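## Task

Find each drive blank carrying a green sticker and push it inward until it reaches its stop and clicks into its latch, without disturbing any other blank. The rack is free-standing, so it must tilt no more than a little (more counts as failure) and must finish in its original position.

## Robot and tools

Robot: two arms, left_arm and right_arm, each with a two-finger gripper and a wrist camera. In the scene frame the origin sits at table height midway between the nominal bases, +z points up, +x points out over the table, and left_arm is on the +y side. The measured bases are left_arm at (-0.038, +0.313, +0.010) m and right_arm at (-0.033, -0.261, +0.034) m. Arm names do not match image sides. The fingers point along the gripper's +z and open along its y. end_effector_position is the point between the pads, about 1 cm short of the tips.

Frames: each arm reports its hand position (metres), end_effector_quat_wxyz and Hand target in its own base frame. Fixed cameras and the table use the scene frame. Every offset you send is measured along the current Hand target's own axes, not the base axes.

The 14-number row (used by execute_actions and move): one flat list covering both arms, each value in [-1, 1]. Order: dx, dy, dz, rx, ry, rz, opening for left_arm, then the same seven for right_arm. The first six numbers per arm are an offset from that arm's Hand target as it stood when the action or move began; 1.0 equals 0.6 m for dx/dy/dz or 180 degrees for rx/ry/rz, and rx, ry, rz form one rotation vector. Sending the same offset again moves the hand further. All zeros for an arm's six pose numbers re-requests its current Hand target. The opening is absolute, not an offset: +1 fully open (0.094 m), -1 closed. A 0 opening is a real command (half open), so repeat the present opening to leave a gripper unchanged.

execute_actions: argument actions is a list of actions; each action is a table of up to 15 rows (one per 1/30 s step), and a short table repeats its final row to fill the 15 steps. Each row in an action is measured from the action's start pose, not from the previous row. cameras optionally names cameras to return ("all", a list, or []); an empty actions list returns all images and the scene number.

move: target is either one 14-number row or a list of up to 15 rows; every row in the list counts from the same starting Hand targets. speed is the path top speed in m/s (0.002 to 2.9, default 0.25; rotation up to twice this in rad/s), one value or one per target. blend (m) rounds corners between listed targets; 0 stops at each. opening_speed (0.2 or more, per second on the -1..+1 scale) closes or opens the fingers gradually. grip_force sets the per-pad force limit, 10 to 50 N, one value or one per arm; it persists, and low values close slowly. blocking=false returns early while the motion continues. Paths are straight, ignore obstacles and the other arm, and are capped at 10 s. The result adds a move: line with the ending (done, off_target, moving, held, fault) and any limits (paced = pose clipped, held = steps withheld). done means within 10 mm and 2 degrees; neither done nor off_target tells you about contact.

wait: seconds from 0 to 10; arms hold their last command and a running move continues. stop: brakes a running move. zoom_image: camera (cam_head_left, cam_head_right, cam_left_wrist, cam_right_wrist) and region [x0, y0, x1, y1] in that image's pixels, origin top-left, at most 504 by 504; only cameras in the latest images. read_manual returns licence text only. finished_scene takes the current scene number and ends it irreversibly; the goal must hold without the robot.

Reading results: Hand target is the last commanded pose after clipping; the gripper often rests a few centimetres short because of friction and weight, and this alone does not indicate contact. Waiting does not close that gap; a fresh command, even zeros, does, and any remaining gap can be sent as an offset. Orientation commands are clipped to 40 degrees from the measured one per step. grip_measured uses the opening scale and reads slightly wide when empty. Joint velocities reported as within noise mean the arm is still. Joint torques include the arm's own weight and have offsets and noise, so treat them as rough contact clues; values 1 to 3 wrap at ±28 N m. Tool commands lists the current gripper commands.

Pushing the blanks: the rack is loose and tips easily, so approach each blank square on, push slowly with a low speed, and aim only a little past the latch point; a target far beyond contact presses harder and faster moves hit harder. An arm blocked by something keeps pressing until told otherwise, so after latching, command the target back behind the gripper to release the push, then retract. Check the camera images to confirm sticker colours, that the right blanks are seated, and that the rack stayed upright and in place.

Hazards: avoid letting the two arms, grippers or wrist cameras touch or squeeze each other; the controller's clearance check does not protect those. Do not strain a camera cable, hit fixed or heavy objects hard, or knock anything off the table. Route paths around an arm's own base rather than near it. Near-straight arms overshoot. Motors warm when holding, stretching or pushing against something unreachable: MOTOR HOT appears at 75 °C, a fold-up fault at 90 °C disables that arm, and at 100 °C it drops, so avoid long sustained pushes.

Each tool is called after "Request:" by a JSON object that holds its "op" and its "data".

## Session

Request:
{"op": "execute_actions", "data": {"actions": []}}

Scene clock: 0.00 s.
left_arm: end_effector_position=(+0.2935, -0.0334, +0.1522) grip_measured=+1.000 end_effector_quat_wxyz=(+0.535, +0.080, +0.740, -0.399) | right_arm: end_effector_position=(+0.3196, -0.0230, +0.1139) grip_measured=+1.000 end_effector_quat_wxyz=(+0.622, -0.102, +0.726, +0.276)
Joint positions: left_arm=[0.495 1.246 0.244 0.672 1.226 -0.222 0.094] | right_arm=[-0.621 1.705 0.217 1.293 -1.171 0.098 0.094]
Joint velocities: within noise
Joint torques (N m): no reading
Motor temperatures (°C): left_arm=[30 31 31 29 33 30 32] | right_arm=[30 33 35 32 30 31 33]
Heat: left arm: 33 °C; right arm: 35 °C.
Hand target: left_arm +0.2948, -0.0321, +0.1579; +0.541, +0.087, +0.737, -0.395 | right_arm +0.3213, -0.0227, +0.1184; +0.626, -0.111, +0.722, +0.273
Tool commands: left_gripper/opening=+1.0 right_gripper/opening=+1.0
camera_calibration:
cam_left_wrist: T_world_to_cam=[[-0.545732, -0.663612, 0.511659, 0.0605729], [-0.685967, 0.00310112, -0.727626, 0.350772], [0.481275, -0.74807, -0.456909, -0.00874788], [0, 0, 0, 1]] pos_world=[0.277885, 0.0325651, 0.220241]
cam_right_wrist: T_world_to_cam=[[0.4902, -0.834883, -0.250349, -0.148862], [-0.532019, -0.059091, -0.844668, 0.302608], [0.690406, 0.547246, -0.47314, -0.0601504], [0, 0, 0, 1]] pos_world=[0.275493, -0.0734838, 0.189876]

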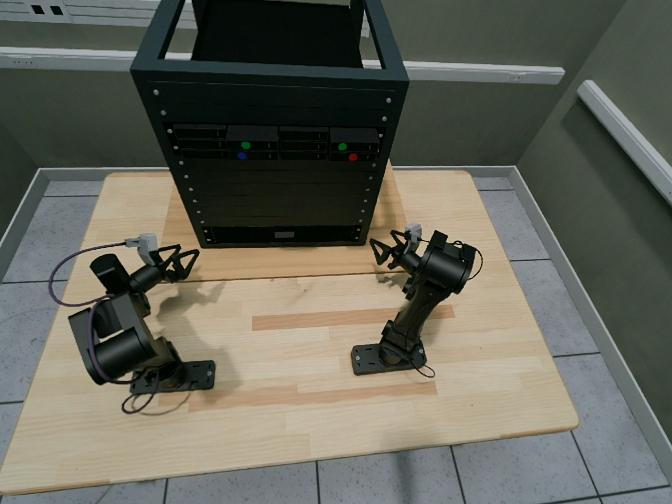

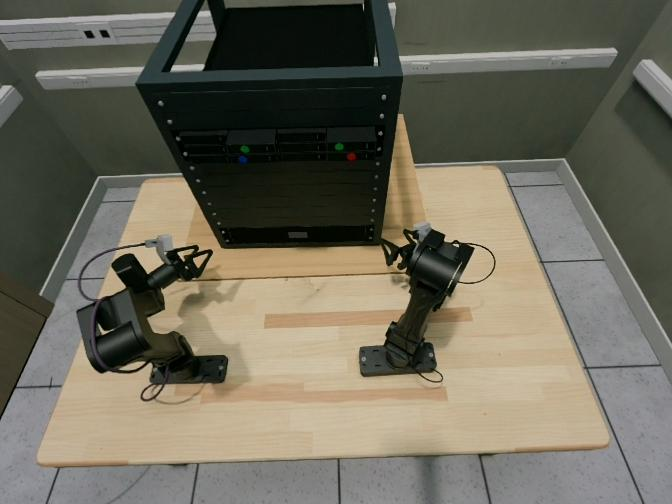

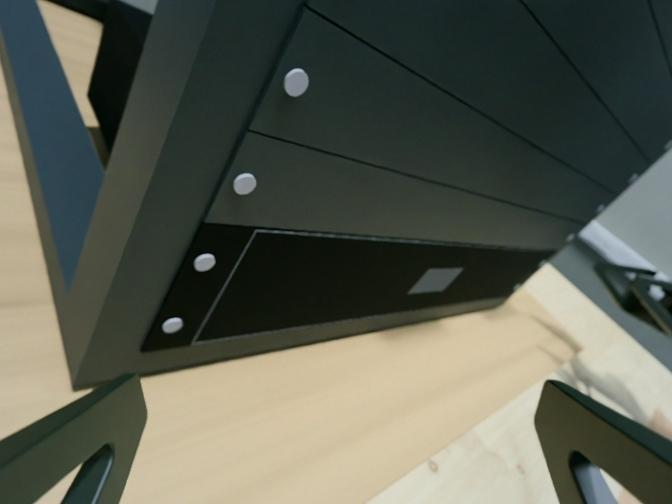

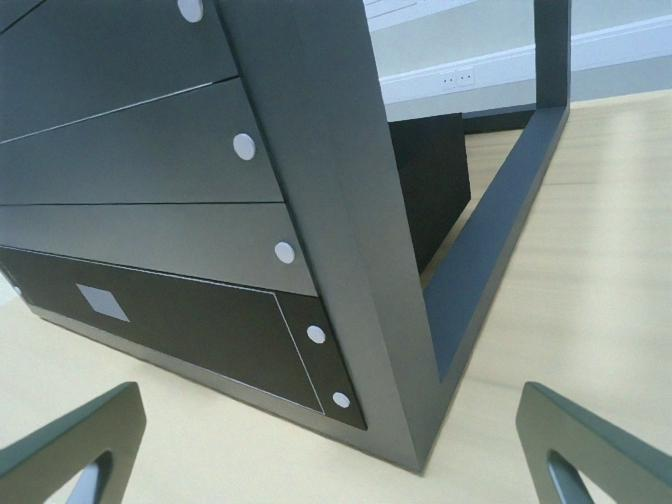

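Request:
{"op": "zoom_image", "data": {"camera": "cam_head_left", "region": [160, 110, 400, 170]}}

Request:
{"op": "zoom_image", "data": {"camera": "cam_head_right", "region": [160, 110, 400, 170]}}

Scaled by 2.100.

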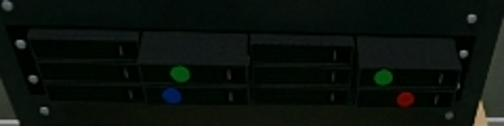

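Scaled by 2.100.

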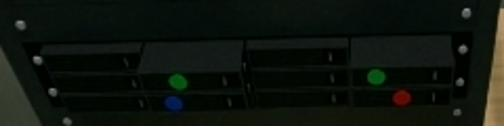

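Request:
{"op": "zoom_image", "data": {"camera": "cam_head_left", "region": [216, 120, 296, 165]}}

Request:
{"op": "zoom_image", "data": {"camera": "cam_head_right", "region": [216, 120, 296, 165]}}

Request:
{"op": "zoom_image", "data": {"camera": "cam_head_left", "region": [316, 120, 396, 165]}}

Request:
{"op": "zoom_image", "data": {"camera": "cam_head_right", "region": [316, 120, 396, 165]}}

Scaled by 6.300.

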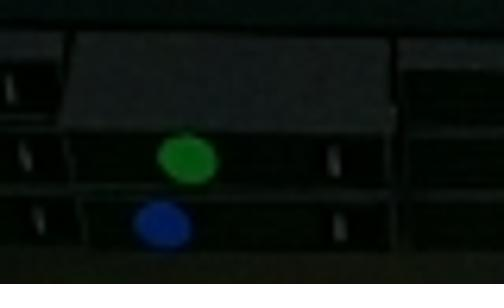

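Scaled by 6.300.

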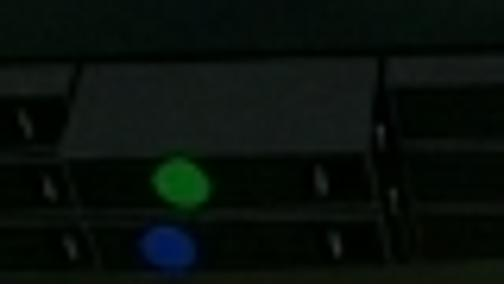

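Scaled by 6.300.

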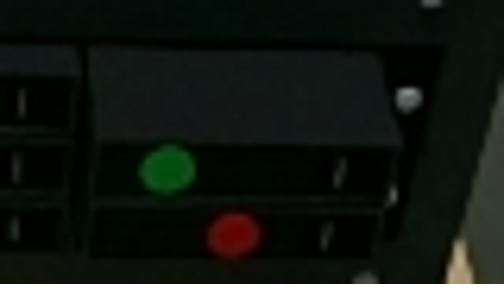

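Scaled by 6.300.

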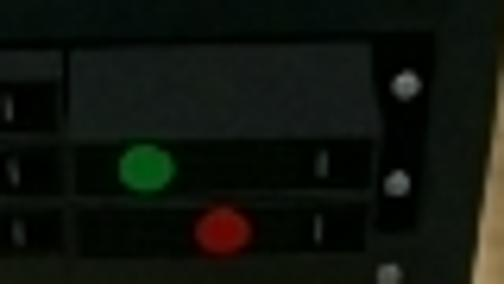

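Request:
{"op": "move", "data": {"target": [-0.3698, -0.4973, 0.1721, -0.0962, -0.1516, -0.3476, -1, -0.5038, 0.3497, 0.0244, 0.0887, -0.0846, 0.4236, -1], "speed": 0.35, "cameras": ["cam_left_wrist", "cam_right_wrist"]}}

Scene clock: 45.50 s.
left_arm: end_effector_position=(+0.2920, -0.2436, +0.4852) grip_measured=-0.991 end_effector_quat_wxyz=(+0.407, -0.462, +0.582, -0.531) | right_arm: end_effector_position=(+0.2924, +0.1086, +0.4530) grip_measured=-0.978 end_effector_quat_wxyz=(+0.415, +0.467, +0.588, +0.513)
Joint positions: left_arm=[-1.042 1.315 1.666 -0.501 -0.792 -1.694 0] | right_arm=[0.527 0.948 1.357 -0.543 0.304 1.602 0.001]
Joint torques (N m): left_arm=[-0.23 -3.77 8.92 1.32 -0.35 0] | right_arm=[0.5 -0.02 9.26 1.03 0.14 0.08]
Heat: left arm: 33 °C; right arm: 36 °C.
Hand target: left_arm +0.2926, -0.2362, +0.4854; +0.417, -0.471, +0.582, -0.515 | right_arm +0.2864, +0.1037, +0.4625; +0.417, +0.472, +0.582, +0.515
Off the commanded pose: left_arm 0.007 m, 2 deg | right_arm 0.012 m, 1 deg.
move: off_target (right_arm)
camera_calibration:
cam_left_wrist: T_world_to_cam=[[0.103182, -0.00248465, 0.994659, -0.512855], [-0.625025, -0.778067, 0.0628941, 0.00100472], [0.773755, -0.628176, -0.0818356, -0.251261], [0, 0, 0, 1]] pos_world=[0.24796, -0.158329, 0.489491]
cam_right_wrist: T_world_to_cam=[[-0.123704, -0.0606791, -0.990462, 0.489921], [-0.605748, 0.7952, 0.0269386, 0.116286], [0.785981, 0.603303, -0.135126, -0.140136], [0, 0, 0, 1]] pos_world=[0.24119, 0.0218021, 0.463179]
Images, in order (width x height): cam_left_wrist 672x504, cam_right_wrist 672x504.

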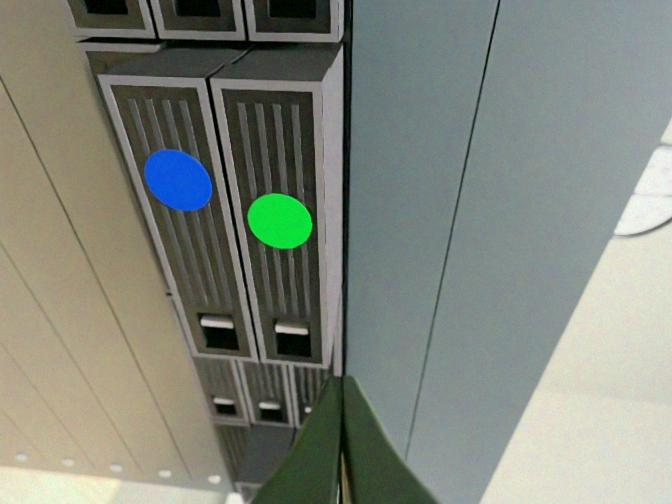

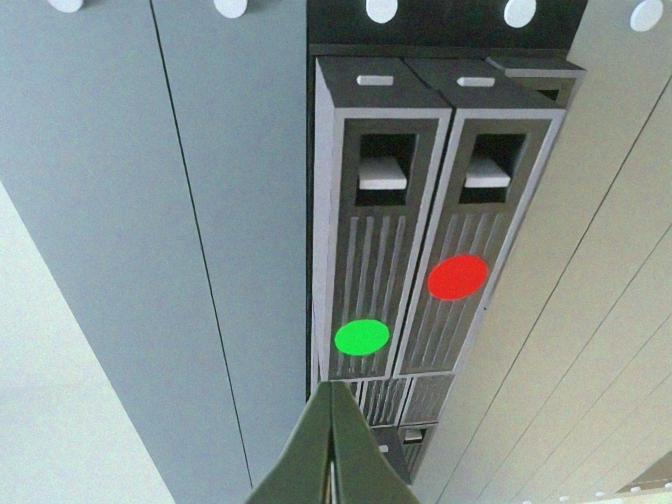

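Request:
{"op": "move", "data": {"target": [-0.0181, 0.0025, 0.0617, 0, 0, 0, -1, -0.0203, -0.0044, 0.0322, 0, 0, 0, -1], "speed": 0.07, "cameras": ["cam_left_wrist", "cam_right_wrist"]}}

Scene clock: 61.53 s.
left_arm: end_effector_position=(+0.3291, -0.2352, +0.4652) grip_measured=-0.991 end_effector_quat_wxyz=(+0.411, -0.476, +0.591, -0.504) | right_arm: end_effector_position=(+0.3102, +0.0962, +0.4424) grip_measured=-0.978 end_effector_quat_wxyz=(+0.410, +0.481, +0.592, +0.500)
Joint positions: left_arm=[-0.912 1.366 1.666 -0.501 -0.693 -1.694 0] | right_arm=[0.413 0.982 1.357 -0.543 0.209 1.602 0.001]
Joint torques (N m): left_arm=[0.31 -4.88 9.29 2.09 0.01 0.25] | right_arm=[-0.44 -0.49 7.9 1.53 -0.08 -0.06]
Heat: left arm: 34 °C; right arm: 38 °C.
Hand target: left_arm +0.3306, -0.2332, +0.4794; +0.417, -0.471, +0.582, -0.515 | right_arm +0.3074, +0.0957, +0.4576; +0.417, +0.472, +0.582, +0.515
Off the commanded pose: left_arm 0.014 m, 2 deg | right_arm 0.015 m, 2 deg.
move: off_target (left_arm, right_arm)
camera_calibration:
cam_left_wrist: T_world_to_cam=[[0.146125, -0.0307081, 0.988789, -0.514801], [-0.595911, -0.80056, 0.0632024, 0.0169525], [0.789644, -0.598466, -0.135281, -0.249693], [0, 0, 0, 1]] pos_world=[0.282496, -0.15167, 0.47418]
cam_right_wrist: T_world_to_cam=[[-0.160944, -0.0604077, -0.985113, 0.490075], [-0.589037, 0.806752, 0.0467643, 0.122149], [0.791917, 0.587794, -0.165425, -0.135109], [0, 0, 0, 1]] pos_world=[0.257821, 0.0104763, 0.454717]
Images, in order (width x height): cam_left_wrist 672x504, cam_right_wrist 672x504.

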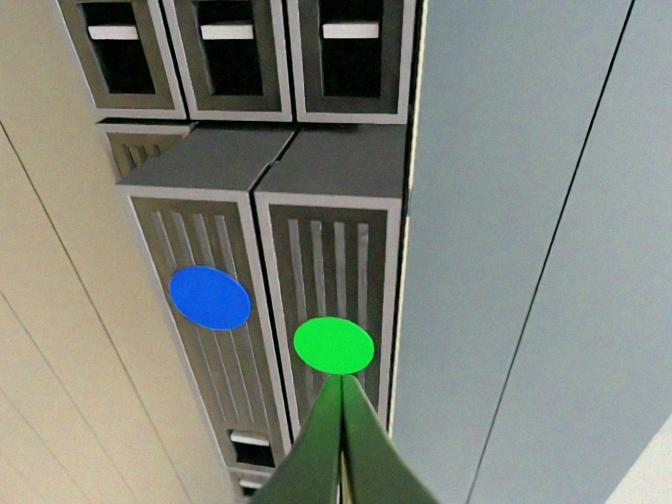

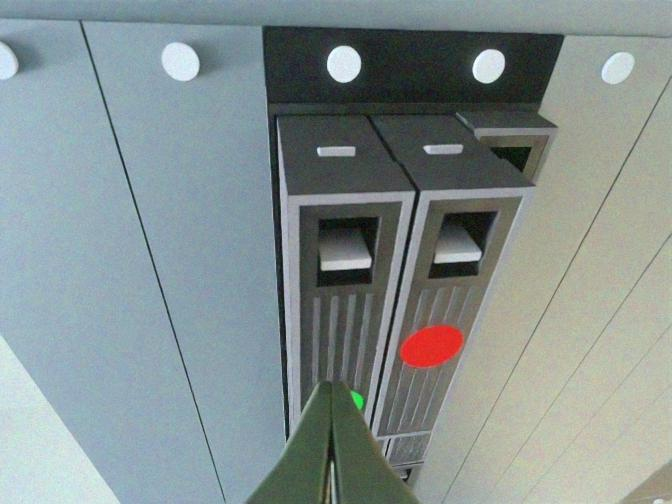

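Request:
{"op": "move", "data": {"target": [-0.0063, -0.009, 0.0319, 0, 0, 0, -1, -0.0068, 0.0098, 0.0248, 0, 0, 0, -1], "speed": 0.04, "cameras": ["cam_left_wrist", "cam_right_wrist"]}}

Scene clock: 78.60 s.
left_arm: end_effector_position=(+0.3477, -0.2342, +0.4687) grip_measured=-0.991 end_effector_quat_wxyz=(+0.410, -0.477, +0.592, -0.504) | right_arm: end_effector_position=(+0.3256, +0.0955, +0.4336) grip_measured=-0.978 end_effector_quat_wxyz=(+0.401, +0.489, +0.600, +0.490)
Joint positions: left_arm=[-0.854 1.412 1.718 -0.501 -0.636 -1.683 0] | right_arm=[0.37 1.03 1.371 -0.543 0.166 1.602 0.001]
Joint torques (N m): left_arm=[0.46 -5.07 9.31 2.13 -0.02 0.26] | right_arm=[-0.39 -0.96 9.7 1.73 -0.09 -0.11]
Motor temperatures (°C): left_arm=[30 32 35 34 33 30 33] | right_arm=[30 33 38 38 30 31 35]
Heat: left arm: 35 °C; right arm: 38 °C.
Hand target: left_arm +0.3507, -0.2335, +0.4824; +0.417, -0.471, +0.582, -0.515 | right_arm +0.3234, +0.0949, +0.4616; +0.417, +0.472, +0.582, +0.514
Off the commanded pose: left_arm 0.014 m, 2 deg | right_arm 0.028 m, 4 deg.
move: off_target (left_arm, right_arm)
camera_calibration:
cam_left_wrist: T_world_to_cam=[[0.148687, -0.0294378, 0.988446, -0.52146], [-0.595373, -0.800758, 0.0657107, 0.027221], [0.789572, -0.598264, -0.136588, -0.262619], [0, 0, 0, 1]] pos_world=[0.301097, -0.150669, 0.477776]
cam_right_wrist: T_world_to_cam=[[-0.194625, -0.0658052, -0.978668, 0.492475], [-0.586719, 0.807384, 0.0623908, 0.124647], [0.786055, 0.586346, -0.195746, -0.133057], [0, 0, 0, 1]] pos_world=[0.273571, 0.00978663, 0.448147]
Images, in order (width x height): cam_left_wrist 672x504, cam_right_wrist 672x504.

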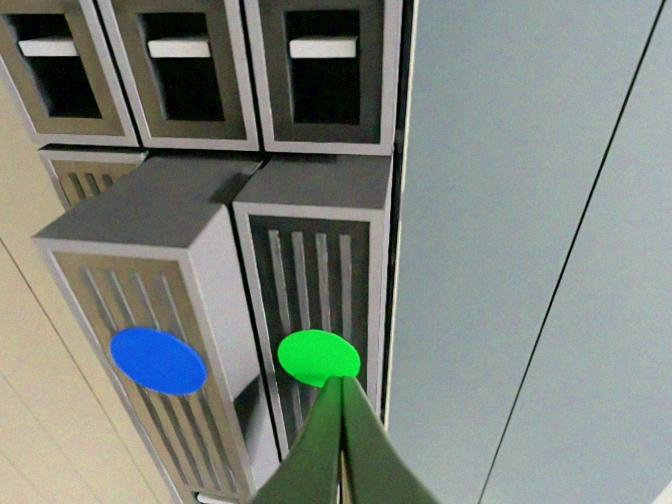

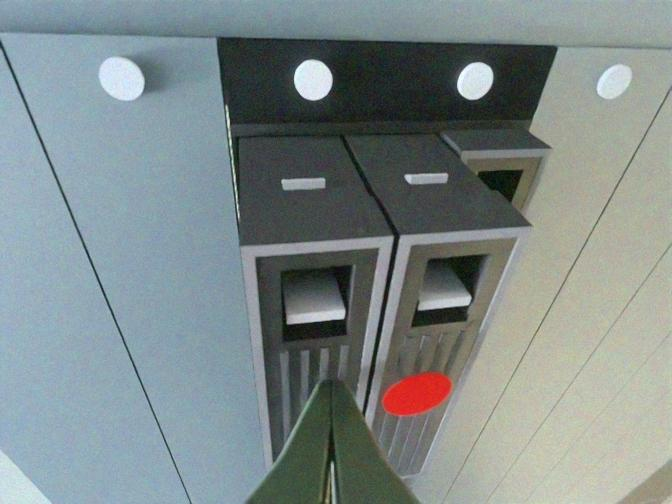

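Request:
{"op": "move", "data": {"target": [-0.0056, -0.0019, 0.0295, 0, 0, 0, -1, -0.0034, 0.0132, 0.0114, 0, 0, 0, -1], "speed": 0.035, "cameras": ["cam_left_wrist", "cam_right_wrist"]}}

Scene clock: 83.97 s.
left_arm: end_effector_position=(+0.3628, -0.2343, +0.4659) grip_measured=-0.991 end_effector_quat_wxyz=(+0.409, -0.478, +0.596, -0.500) | right_arm: end_effector_position=(+0.3334, +0.0976, +0.4427) grip_measured=-0.978 end_effector_quat_wxyz=(+0.400, +0.487, +0.598, +0.495)
Joint positions: left_arm=[-0.811 1.447 1.744 -0.498 -0.591 -1.675 0] | right_arm=[0.358 1.068 1.418 -0.543 0.147 1.602 0.001]
Joint torques (N m): left_arm=[0.7 -4.81 9.25 2.37 0.06 0.29] | right_arm=[-0.38 -1.09 9.63 1.67 -0.06 -0.16]
Heat: left arm: 35 °C; right arm: 39 °C.
Hand target: left_arm +0.3687, -0.2340, +0.4815; +0.417, -0.471, +0.582, -0.515 | right_arm +0.3314, +0.0945, +0.4686; +0.417, +0.472, +0.582, +0.514
Off the commanded pose: left_arm 0.017 m, 3 deg | right_arm 0.026 m, 4 deg.
move: off_target (left_arm, right_arm)
camera_calibration:
cam_left_wrist: T_world_to_cam=[[0.157093, -0.036149, 0.986922, -0.5248], [-0.596874, -0.799639, 0.0657183, 0.0370709], [0.786805, -0.599392, -0.147194, -0.269352], [0, 0, 0, 1]] pos_world=[0.316497, -0.150775, 0.475854]
cam_right_wrist: T_world_to_cam=[[-0.187121, -0.0603684, -0.98048, 0.500847], [-0.592321, 0.803189, 0.0635895, 0.128659], [0.783672, 0.592658, -0.186051, -0.14284], [0, 0, 0, 1]] pos_world=[0.281866, 0.011553, 0.456314]
Images, in order (width x height): cam_left_wrist 672x504, cam_right_wrist 672x504.

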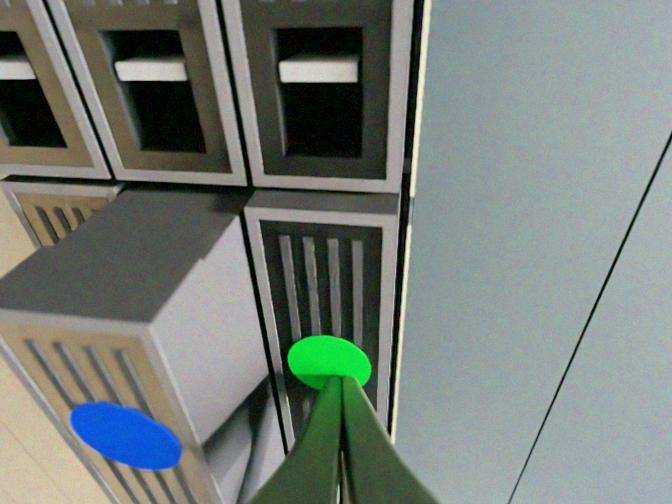

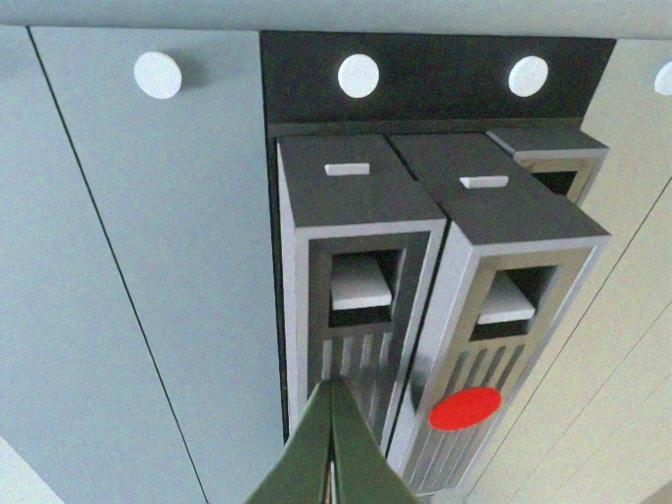

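Request:
{"op": "move", "data": {"target": [-0.0056, -0.0036, 0.0293, 0, 0, 0, -1, -0.0068, 0.0065, 0.0252, 0, 0, 0, -1], "speed": 0.035, "cameras": ["cam_left_wrist", "cam_right_wrist"]}}

Scene clock: 87.40 s.
left_arm: end_effector_position=(+0.3705, -0.2371, +0.4708) grip_measured=-0.991 end_effector_quat_wxyz=(+0.401, -0.472, +0.598, -0.509) | right_arm: end_effector_position=(+0.3483, +0.0965, +0.4412) grip_measured=-0.978 end_effector_quat_wxyz=(+0.396, +0.491, +0.600, +0.492)
Joint positions: left_arm=[-0.785 1.47 1.778 -0.496 -0.542 -1.669 0] | right_arm=[0.324 1.117 1.447 -0.536 0.114 1.602 0.001]
Joint torques (N m): left_arm=[2.22 -3.15 9.59 2.46 -0.07 0.3] | right_arm=[-0.51 -1.66 9.74 1.78 -0.09 -0.17]
Heat: left arm: 35 °C; right arm: 39 °C.
Hand target: left_arm +0.3867, -0.2344, +0.4814; +0.417, -0.471, +0.582, -0.515 | right_arm +0.3474, +0.0937, +0.4707; +0.417, +0.472, +0.582, +0.515
Off the commanded pose: left_arm 0.020 m, 3 deg | right_arm 0.030 m, 5 deg.
move: off_target (left_arm, right_arm)
camera_calibration:
cam_left_wrist: T_world_to_cam=[[0.153021, -0.0290798, 0.987795, -0.528141], [-0.615361, -0.78493, 0.0722191, 0.0464546], [0.77325, -0.618902, -0.138005, -0.280213], [0, 0, 0, 1]] pos_world=[0.326078, -0.152319, 0.479669]
cam_right_wrist: T_world_to_cam=[[-0.201022, -0.0582287, -0.977854, 0.505549], [-0.590385, 0.803768, 0.073506, 0.133343], [0.781688, 0.592087, -0.195953, -0.148954], [0, 0, 0, 1]] pos_world=[0.296786, 0.0104544, 0.455364]
Images, in order (width x height): cam_left_wrist 672x504, cam_right_wrist 672x504.

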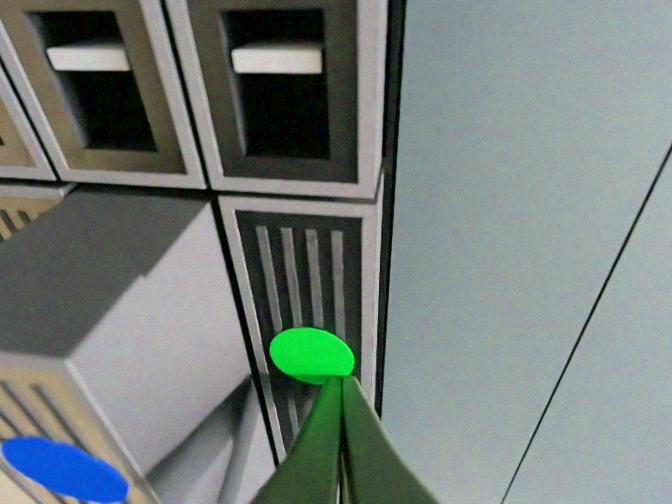

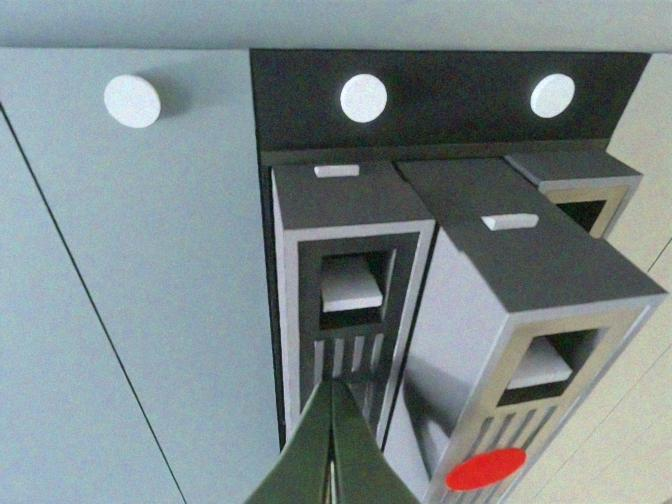

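Request:
{"op": "zoom_image", "data": {"camera": "cam_left_wrist", "region": [160, 120, 420, 315]}}

Scaled by 1.938.

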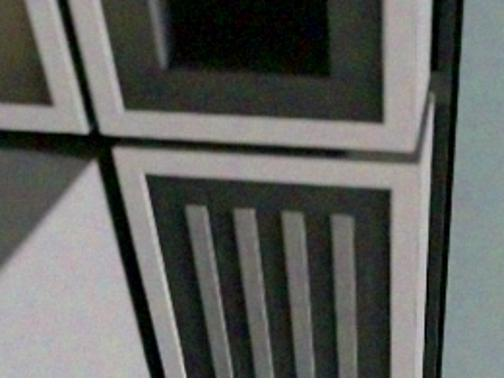

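Request:
{"op": "move", "data": {"target": [0.0218, 0.009, -0.1144, 0, 0, 0, -1, -0.0084, 0.0089, 0.0314, 0, 0, 0, -1], "speed": 0.1, "cameras": ["cam_left_wrist", "cam_right_wrist"]}}

Scene clock: 94.20 s.
left_arm: end_effector_position=(+0.3203, -0.2445, +0.4830) grip_measured=-0.991 end_effector_quat_wxyz=(+0.409, -0.462, +0.588, -0.523) | right_arm: end_effector_position=(+0.3619, +0.0960, +0.4450) grip_measured=-0.978 end_effector_quat_wxyz=(+0.392, +0.490, +0.601, +0.494)
Joint positions: left_arm=[-0.947 1.375 1.714 -0.496 -0.7 -1.675 0] | right_arm=[0.292 1.166 1.49 -0.53 0.074 1.6 0.001]
Joint torques (N m): left_arm=[-0.39 -7.12 6.3 1.58 -0.36 -0.07] | right_arm=[-0.62 -0.76 10.02 1.92 -0.04 -0.18]
Heat: left arm: 36 °C; right arm: 39 °C.
Hand target: left_arm +0.3167, -0.2328, +0.4844; +0.417, -0.471, +0.582, -0.515 | right_arm +0.3674, +0.0928, +0.4736; +0.417, +0.472, +0.582, +0.515
Off the commanded pose: left_arm 0.012 m, 2 deg | right_arm 0.029 m, 5 deg.
move: off_target (left_arm, right_arm)
camera_calibration:
cam_left_wrist: T_world_to_cam=[[0.114013, -0.0190334, 0.993297, -0.520485], [-0.622472, -0.7806, 0.0564911, 0.0197543], [0.774293, -0.624741, -0.100846, -0.264017], [0, 0, 0, 1]] pos_world=[0.276065, -0.159428, 0.489255]
cam_right_wrist: T_world_to_cam=[[-0.202868, -0.0547386, -0.977675, 0.51225], [-0.596266, 0.798891, 0.0789968, 0.141723], [0.776731, 0.59898, -0.194708, -0.157936], [0, 0, 0, 1]] pos_world=[0.311097, 0.00941908, 0.458867]
Images, in order (width x height): cam_left_wrist 672x504, cam_right_wrist 672x504.

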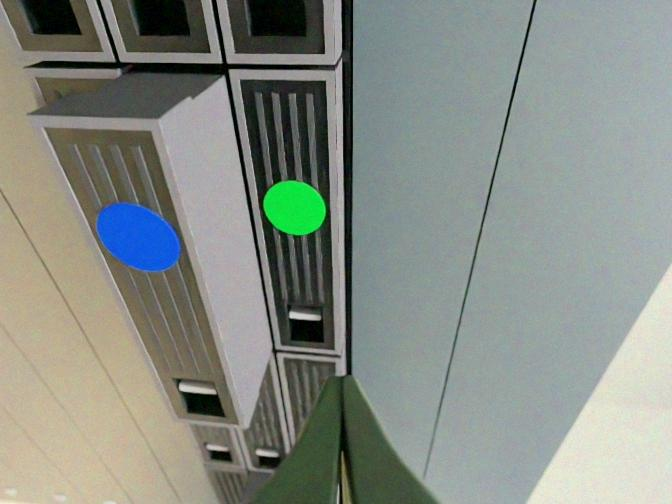

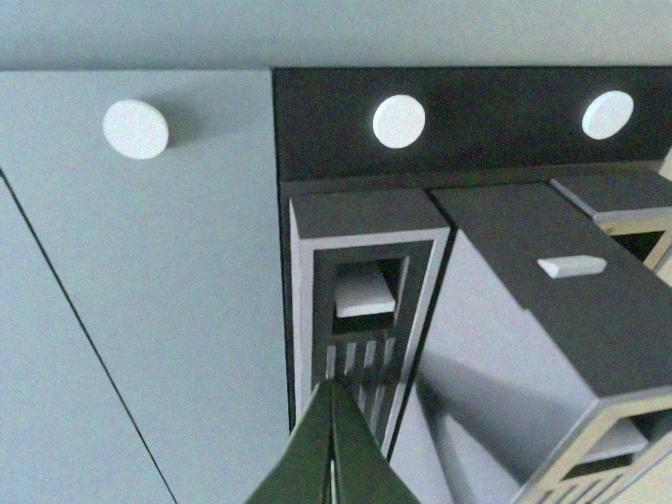

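Request:
{"op": "move", "data": {"target": [0, 0, 0, 0, 0, 0, -1, -0.0051, -0.0026, 0.0198, 0, 0, 0, -1], "speed": 0.03, "cameras": ["cam_left_wrist", "cam_right_wrist"]}}

Request:
{"op": "zoom_image", "data": {"camera": "cam_left_wrist", "region": [200, 30, 380, 380]}}

Request:
{"op": "zoom_image", "data": {"camera": "cam_right_wrist", "region": [260, 160, 500, 340]}}

Scene clock: 96.53 s.
left_arm: end_effector_position=(+0.3203, -0.2445, +0.4830) grip_measured=-0.991 end_effector_quat_wxyz=(+0.409, -0.462, +0.588, -0.523) | right_arm: end_effector_position=(+0.3624, +0.0955, +0.4458) grip_measured=-0.978 end_effector_quat_wxyz=(+0.387, +0.487, +0.603, +0.499)
Joint positions: left_arm=[-0.947 1.375 1.714 -0.496 -0.701 -1.675 0] | right_arm=[0.277 1.168 1.493 -0.53 0.045 1.599 0.001]
Joint torques (N m): left_arm=[-0.29 -6.97 6.38 1.57 -0.4 -0.08] | right_arm=[-0.94 1.01 9.74 2.19 0.07 -0.19]
Heat: left arm: 36 °C; right arm: 40 °C.
Hand target: left_arm +0.3167, -0.2328, +0.4844; +0.417, -0.471, +0.582, -0.515 | right_arm +0.3794, +0.0922, +0.4706; +0.417, +0.472, +0.582, +0.514
Off the commanded pose: left_arm 0.012 m, 2 deg | right_arm 0.030 m, 5 deg.
move: off_target (left_arm, right_arm)
camera_calibration:
cam_left_wrist: T_world_to_cam=[[0.113953, -0.0190632, 0.993303, -0.520476], [-0.622154, -0.780862, 0.0563879, 0.0196759], [0.774558, -0.624413, -0.100841, -0.26404], [0, 0, 0, 1]] pos_world=[0.276065, -0.159428, 0.489255]
cam_right_wrist: T_world_to_cam=[[-0.202147, -0.0521615, -0.977965, 0.512786], [-0.606491, 0.790727, 0.0831881, 0.144916], [0.768964, 0.609943, -0.191479, -0.157565], [0, 0, 0, 1]] pos_world=[0.31271, 0.00826453, 0.459262]
Images, in order (width x height): cam_left_wrist 672x504, cam_right_wrist 672x504.

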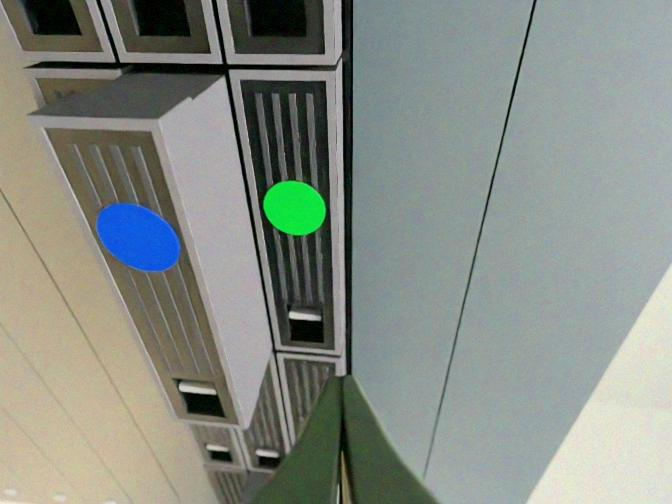

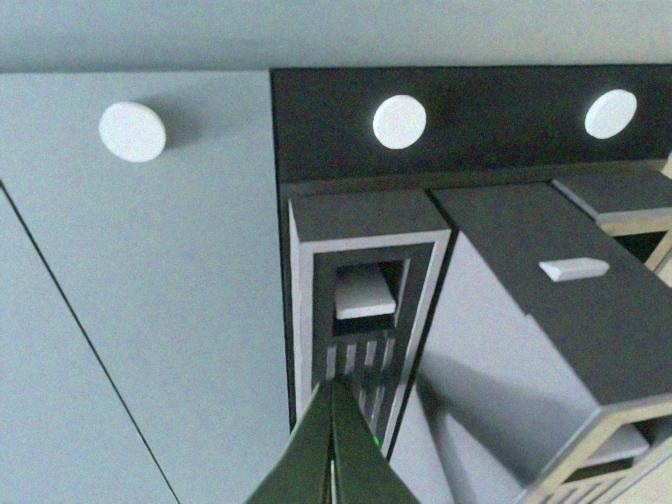

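Scaled by 1.440.

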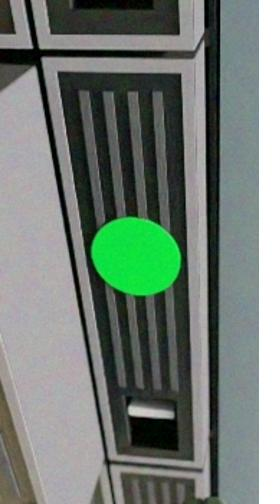

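Scaled by 2.100.

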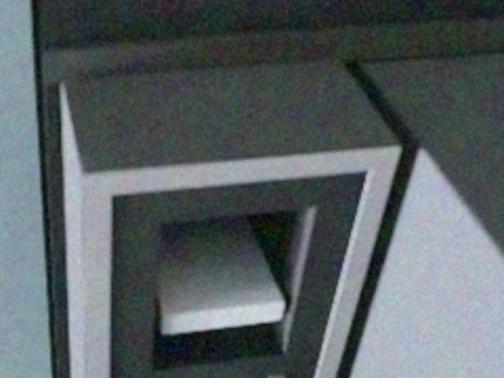

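Request:
{"op": "move", "data": {"target": [0, 0, 0, 0, 0, 0, -1, 0.0296, -0.0138, -0.1121, 0, 0, 0, -1], "speed": 0.1, "cameras": ["cam_right_wrist", "cam_head_left"]}}

Request:
{"op": "zoom_image", "data": {"camera": "cam_head_left", "region": [160, 110, 400, 170]}}

Scene clock: 99.80 s.
left_arm: end_effector_position=(+0.3203, -0.2445, +0.4830) grip_measured=-0.991 end_effector_quat_wxyz=(+0.409, -0.462, +0.588, -0.523) | right_arm: end_effector_position=(+0.3115, +0.0981, +0.4801) grip_measured=-0.978 end_effector_quat_wxyz=(+0.419, +0.465, +0.573, +0.529)
Joint positions: left_arm=[-0.947 1.375 1.714 -0.496 -0.701 -1.675 0] | right_arm=[0.401 1.022 1.463 -0.531 0.18 1.599 0.001]
Joint velocities: left_arm=[-0.007 0.012 0.017 -0.154 0.022 -0.081 0] | right_arm=[within noise]
Joint torques (N m): left_arm=[-0.34 -7.13 6.24 1.6 -0.37 -0.09] | right_arm=[0.58 -0.81 5.24 1.04 0.13 -0.05]
Heat: left arm: 36 °C; right arm: 40 °C.
Hand target: left_arm +0.3167, -0.2328, +0.4844; +0.417, -0.471, +0.582, -0.515 | right_arm +0.3094, +0.0955, +0.4706; +0.417, +0.472, +0.582, +0.515
Off the commanded pose: left_arm 0.012 m, 2 deg | right_arm 0.010 m, 2 deg.
move: off_target (left_arm)
camera_calibration:
cam_right_wrist: T_world_to_cam=[[-0.090529, -0.0321131, -0.995376, 0.507769], [-0.605559, 0.795257, 0.0294184, 0.134227], [0.790635, 0.605422, -0.0914402, -0.167837], [0, 0, 0, 1]] pos_world=[0.259948, 0.011173, 0.486125]
Images, in order (width x height): cam_head_left 672x504, cam_right_wrist 672x504.

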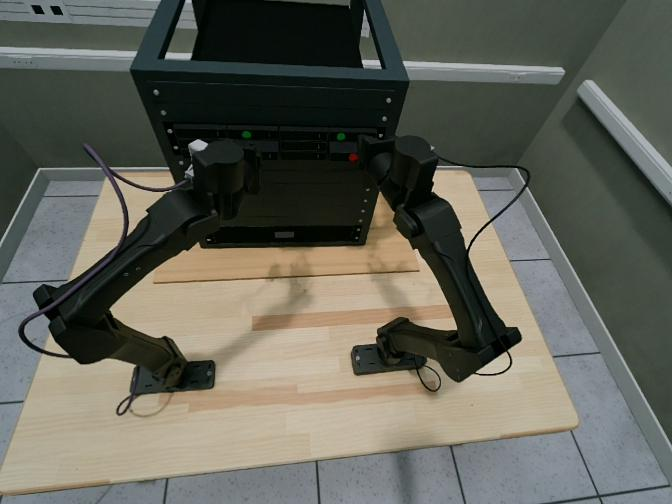

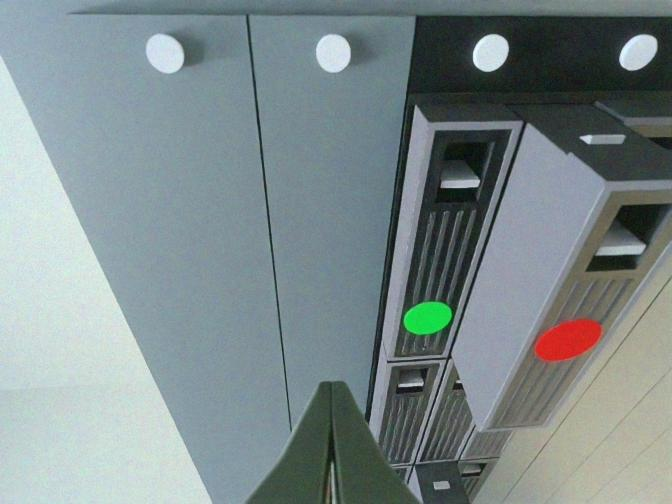

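Scaled by 2.100.

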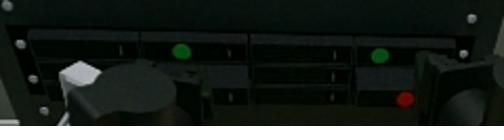

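Request:
{"op": "zoom_image", "data": {"camera": "cam_right_wrist", "region": [350, 300, 500, 420]}}

Scaled by 3.360.

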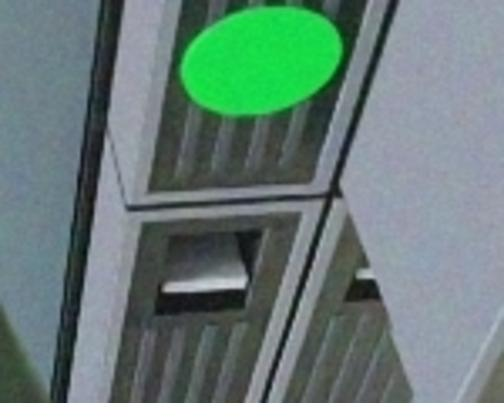

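Request:
{"op": "finished_scene", "data": {"scene": 3}}

The scene is finished: the task was done.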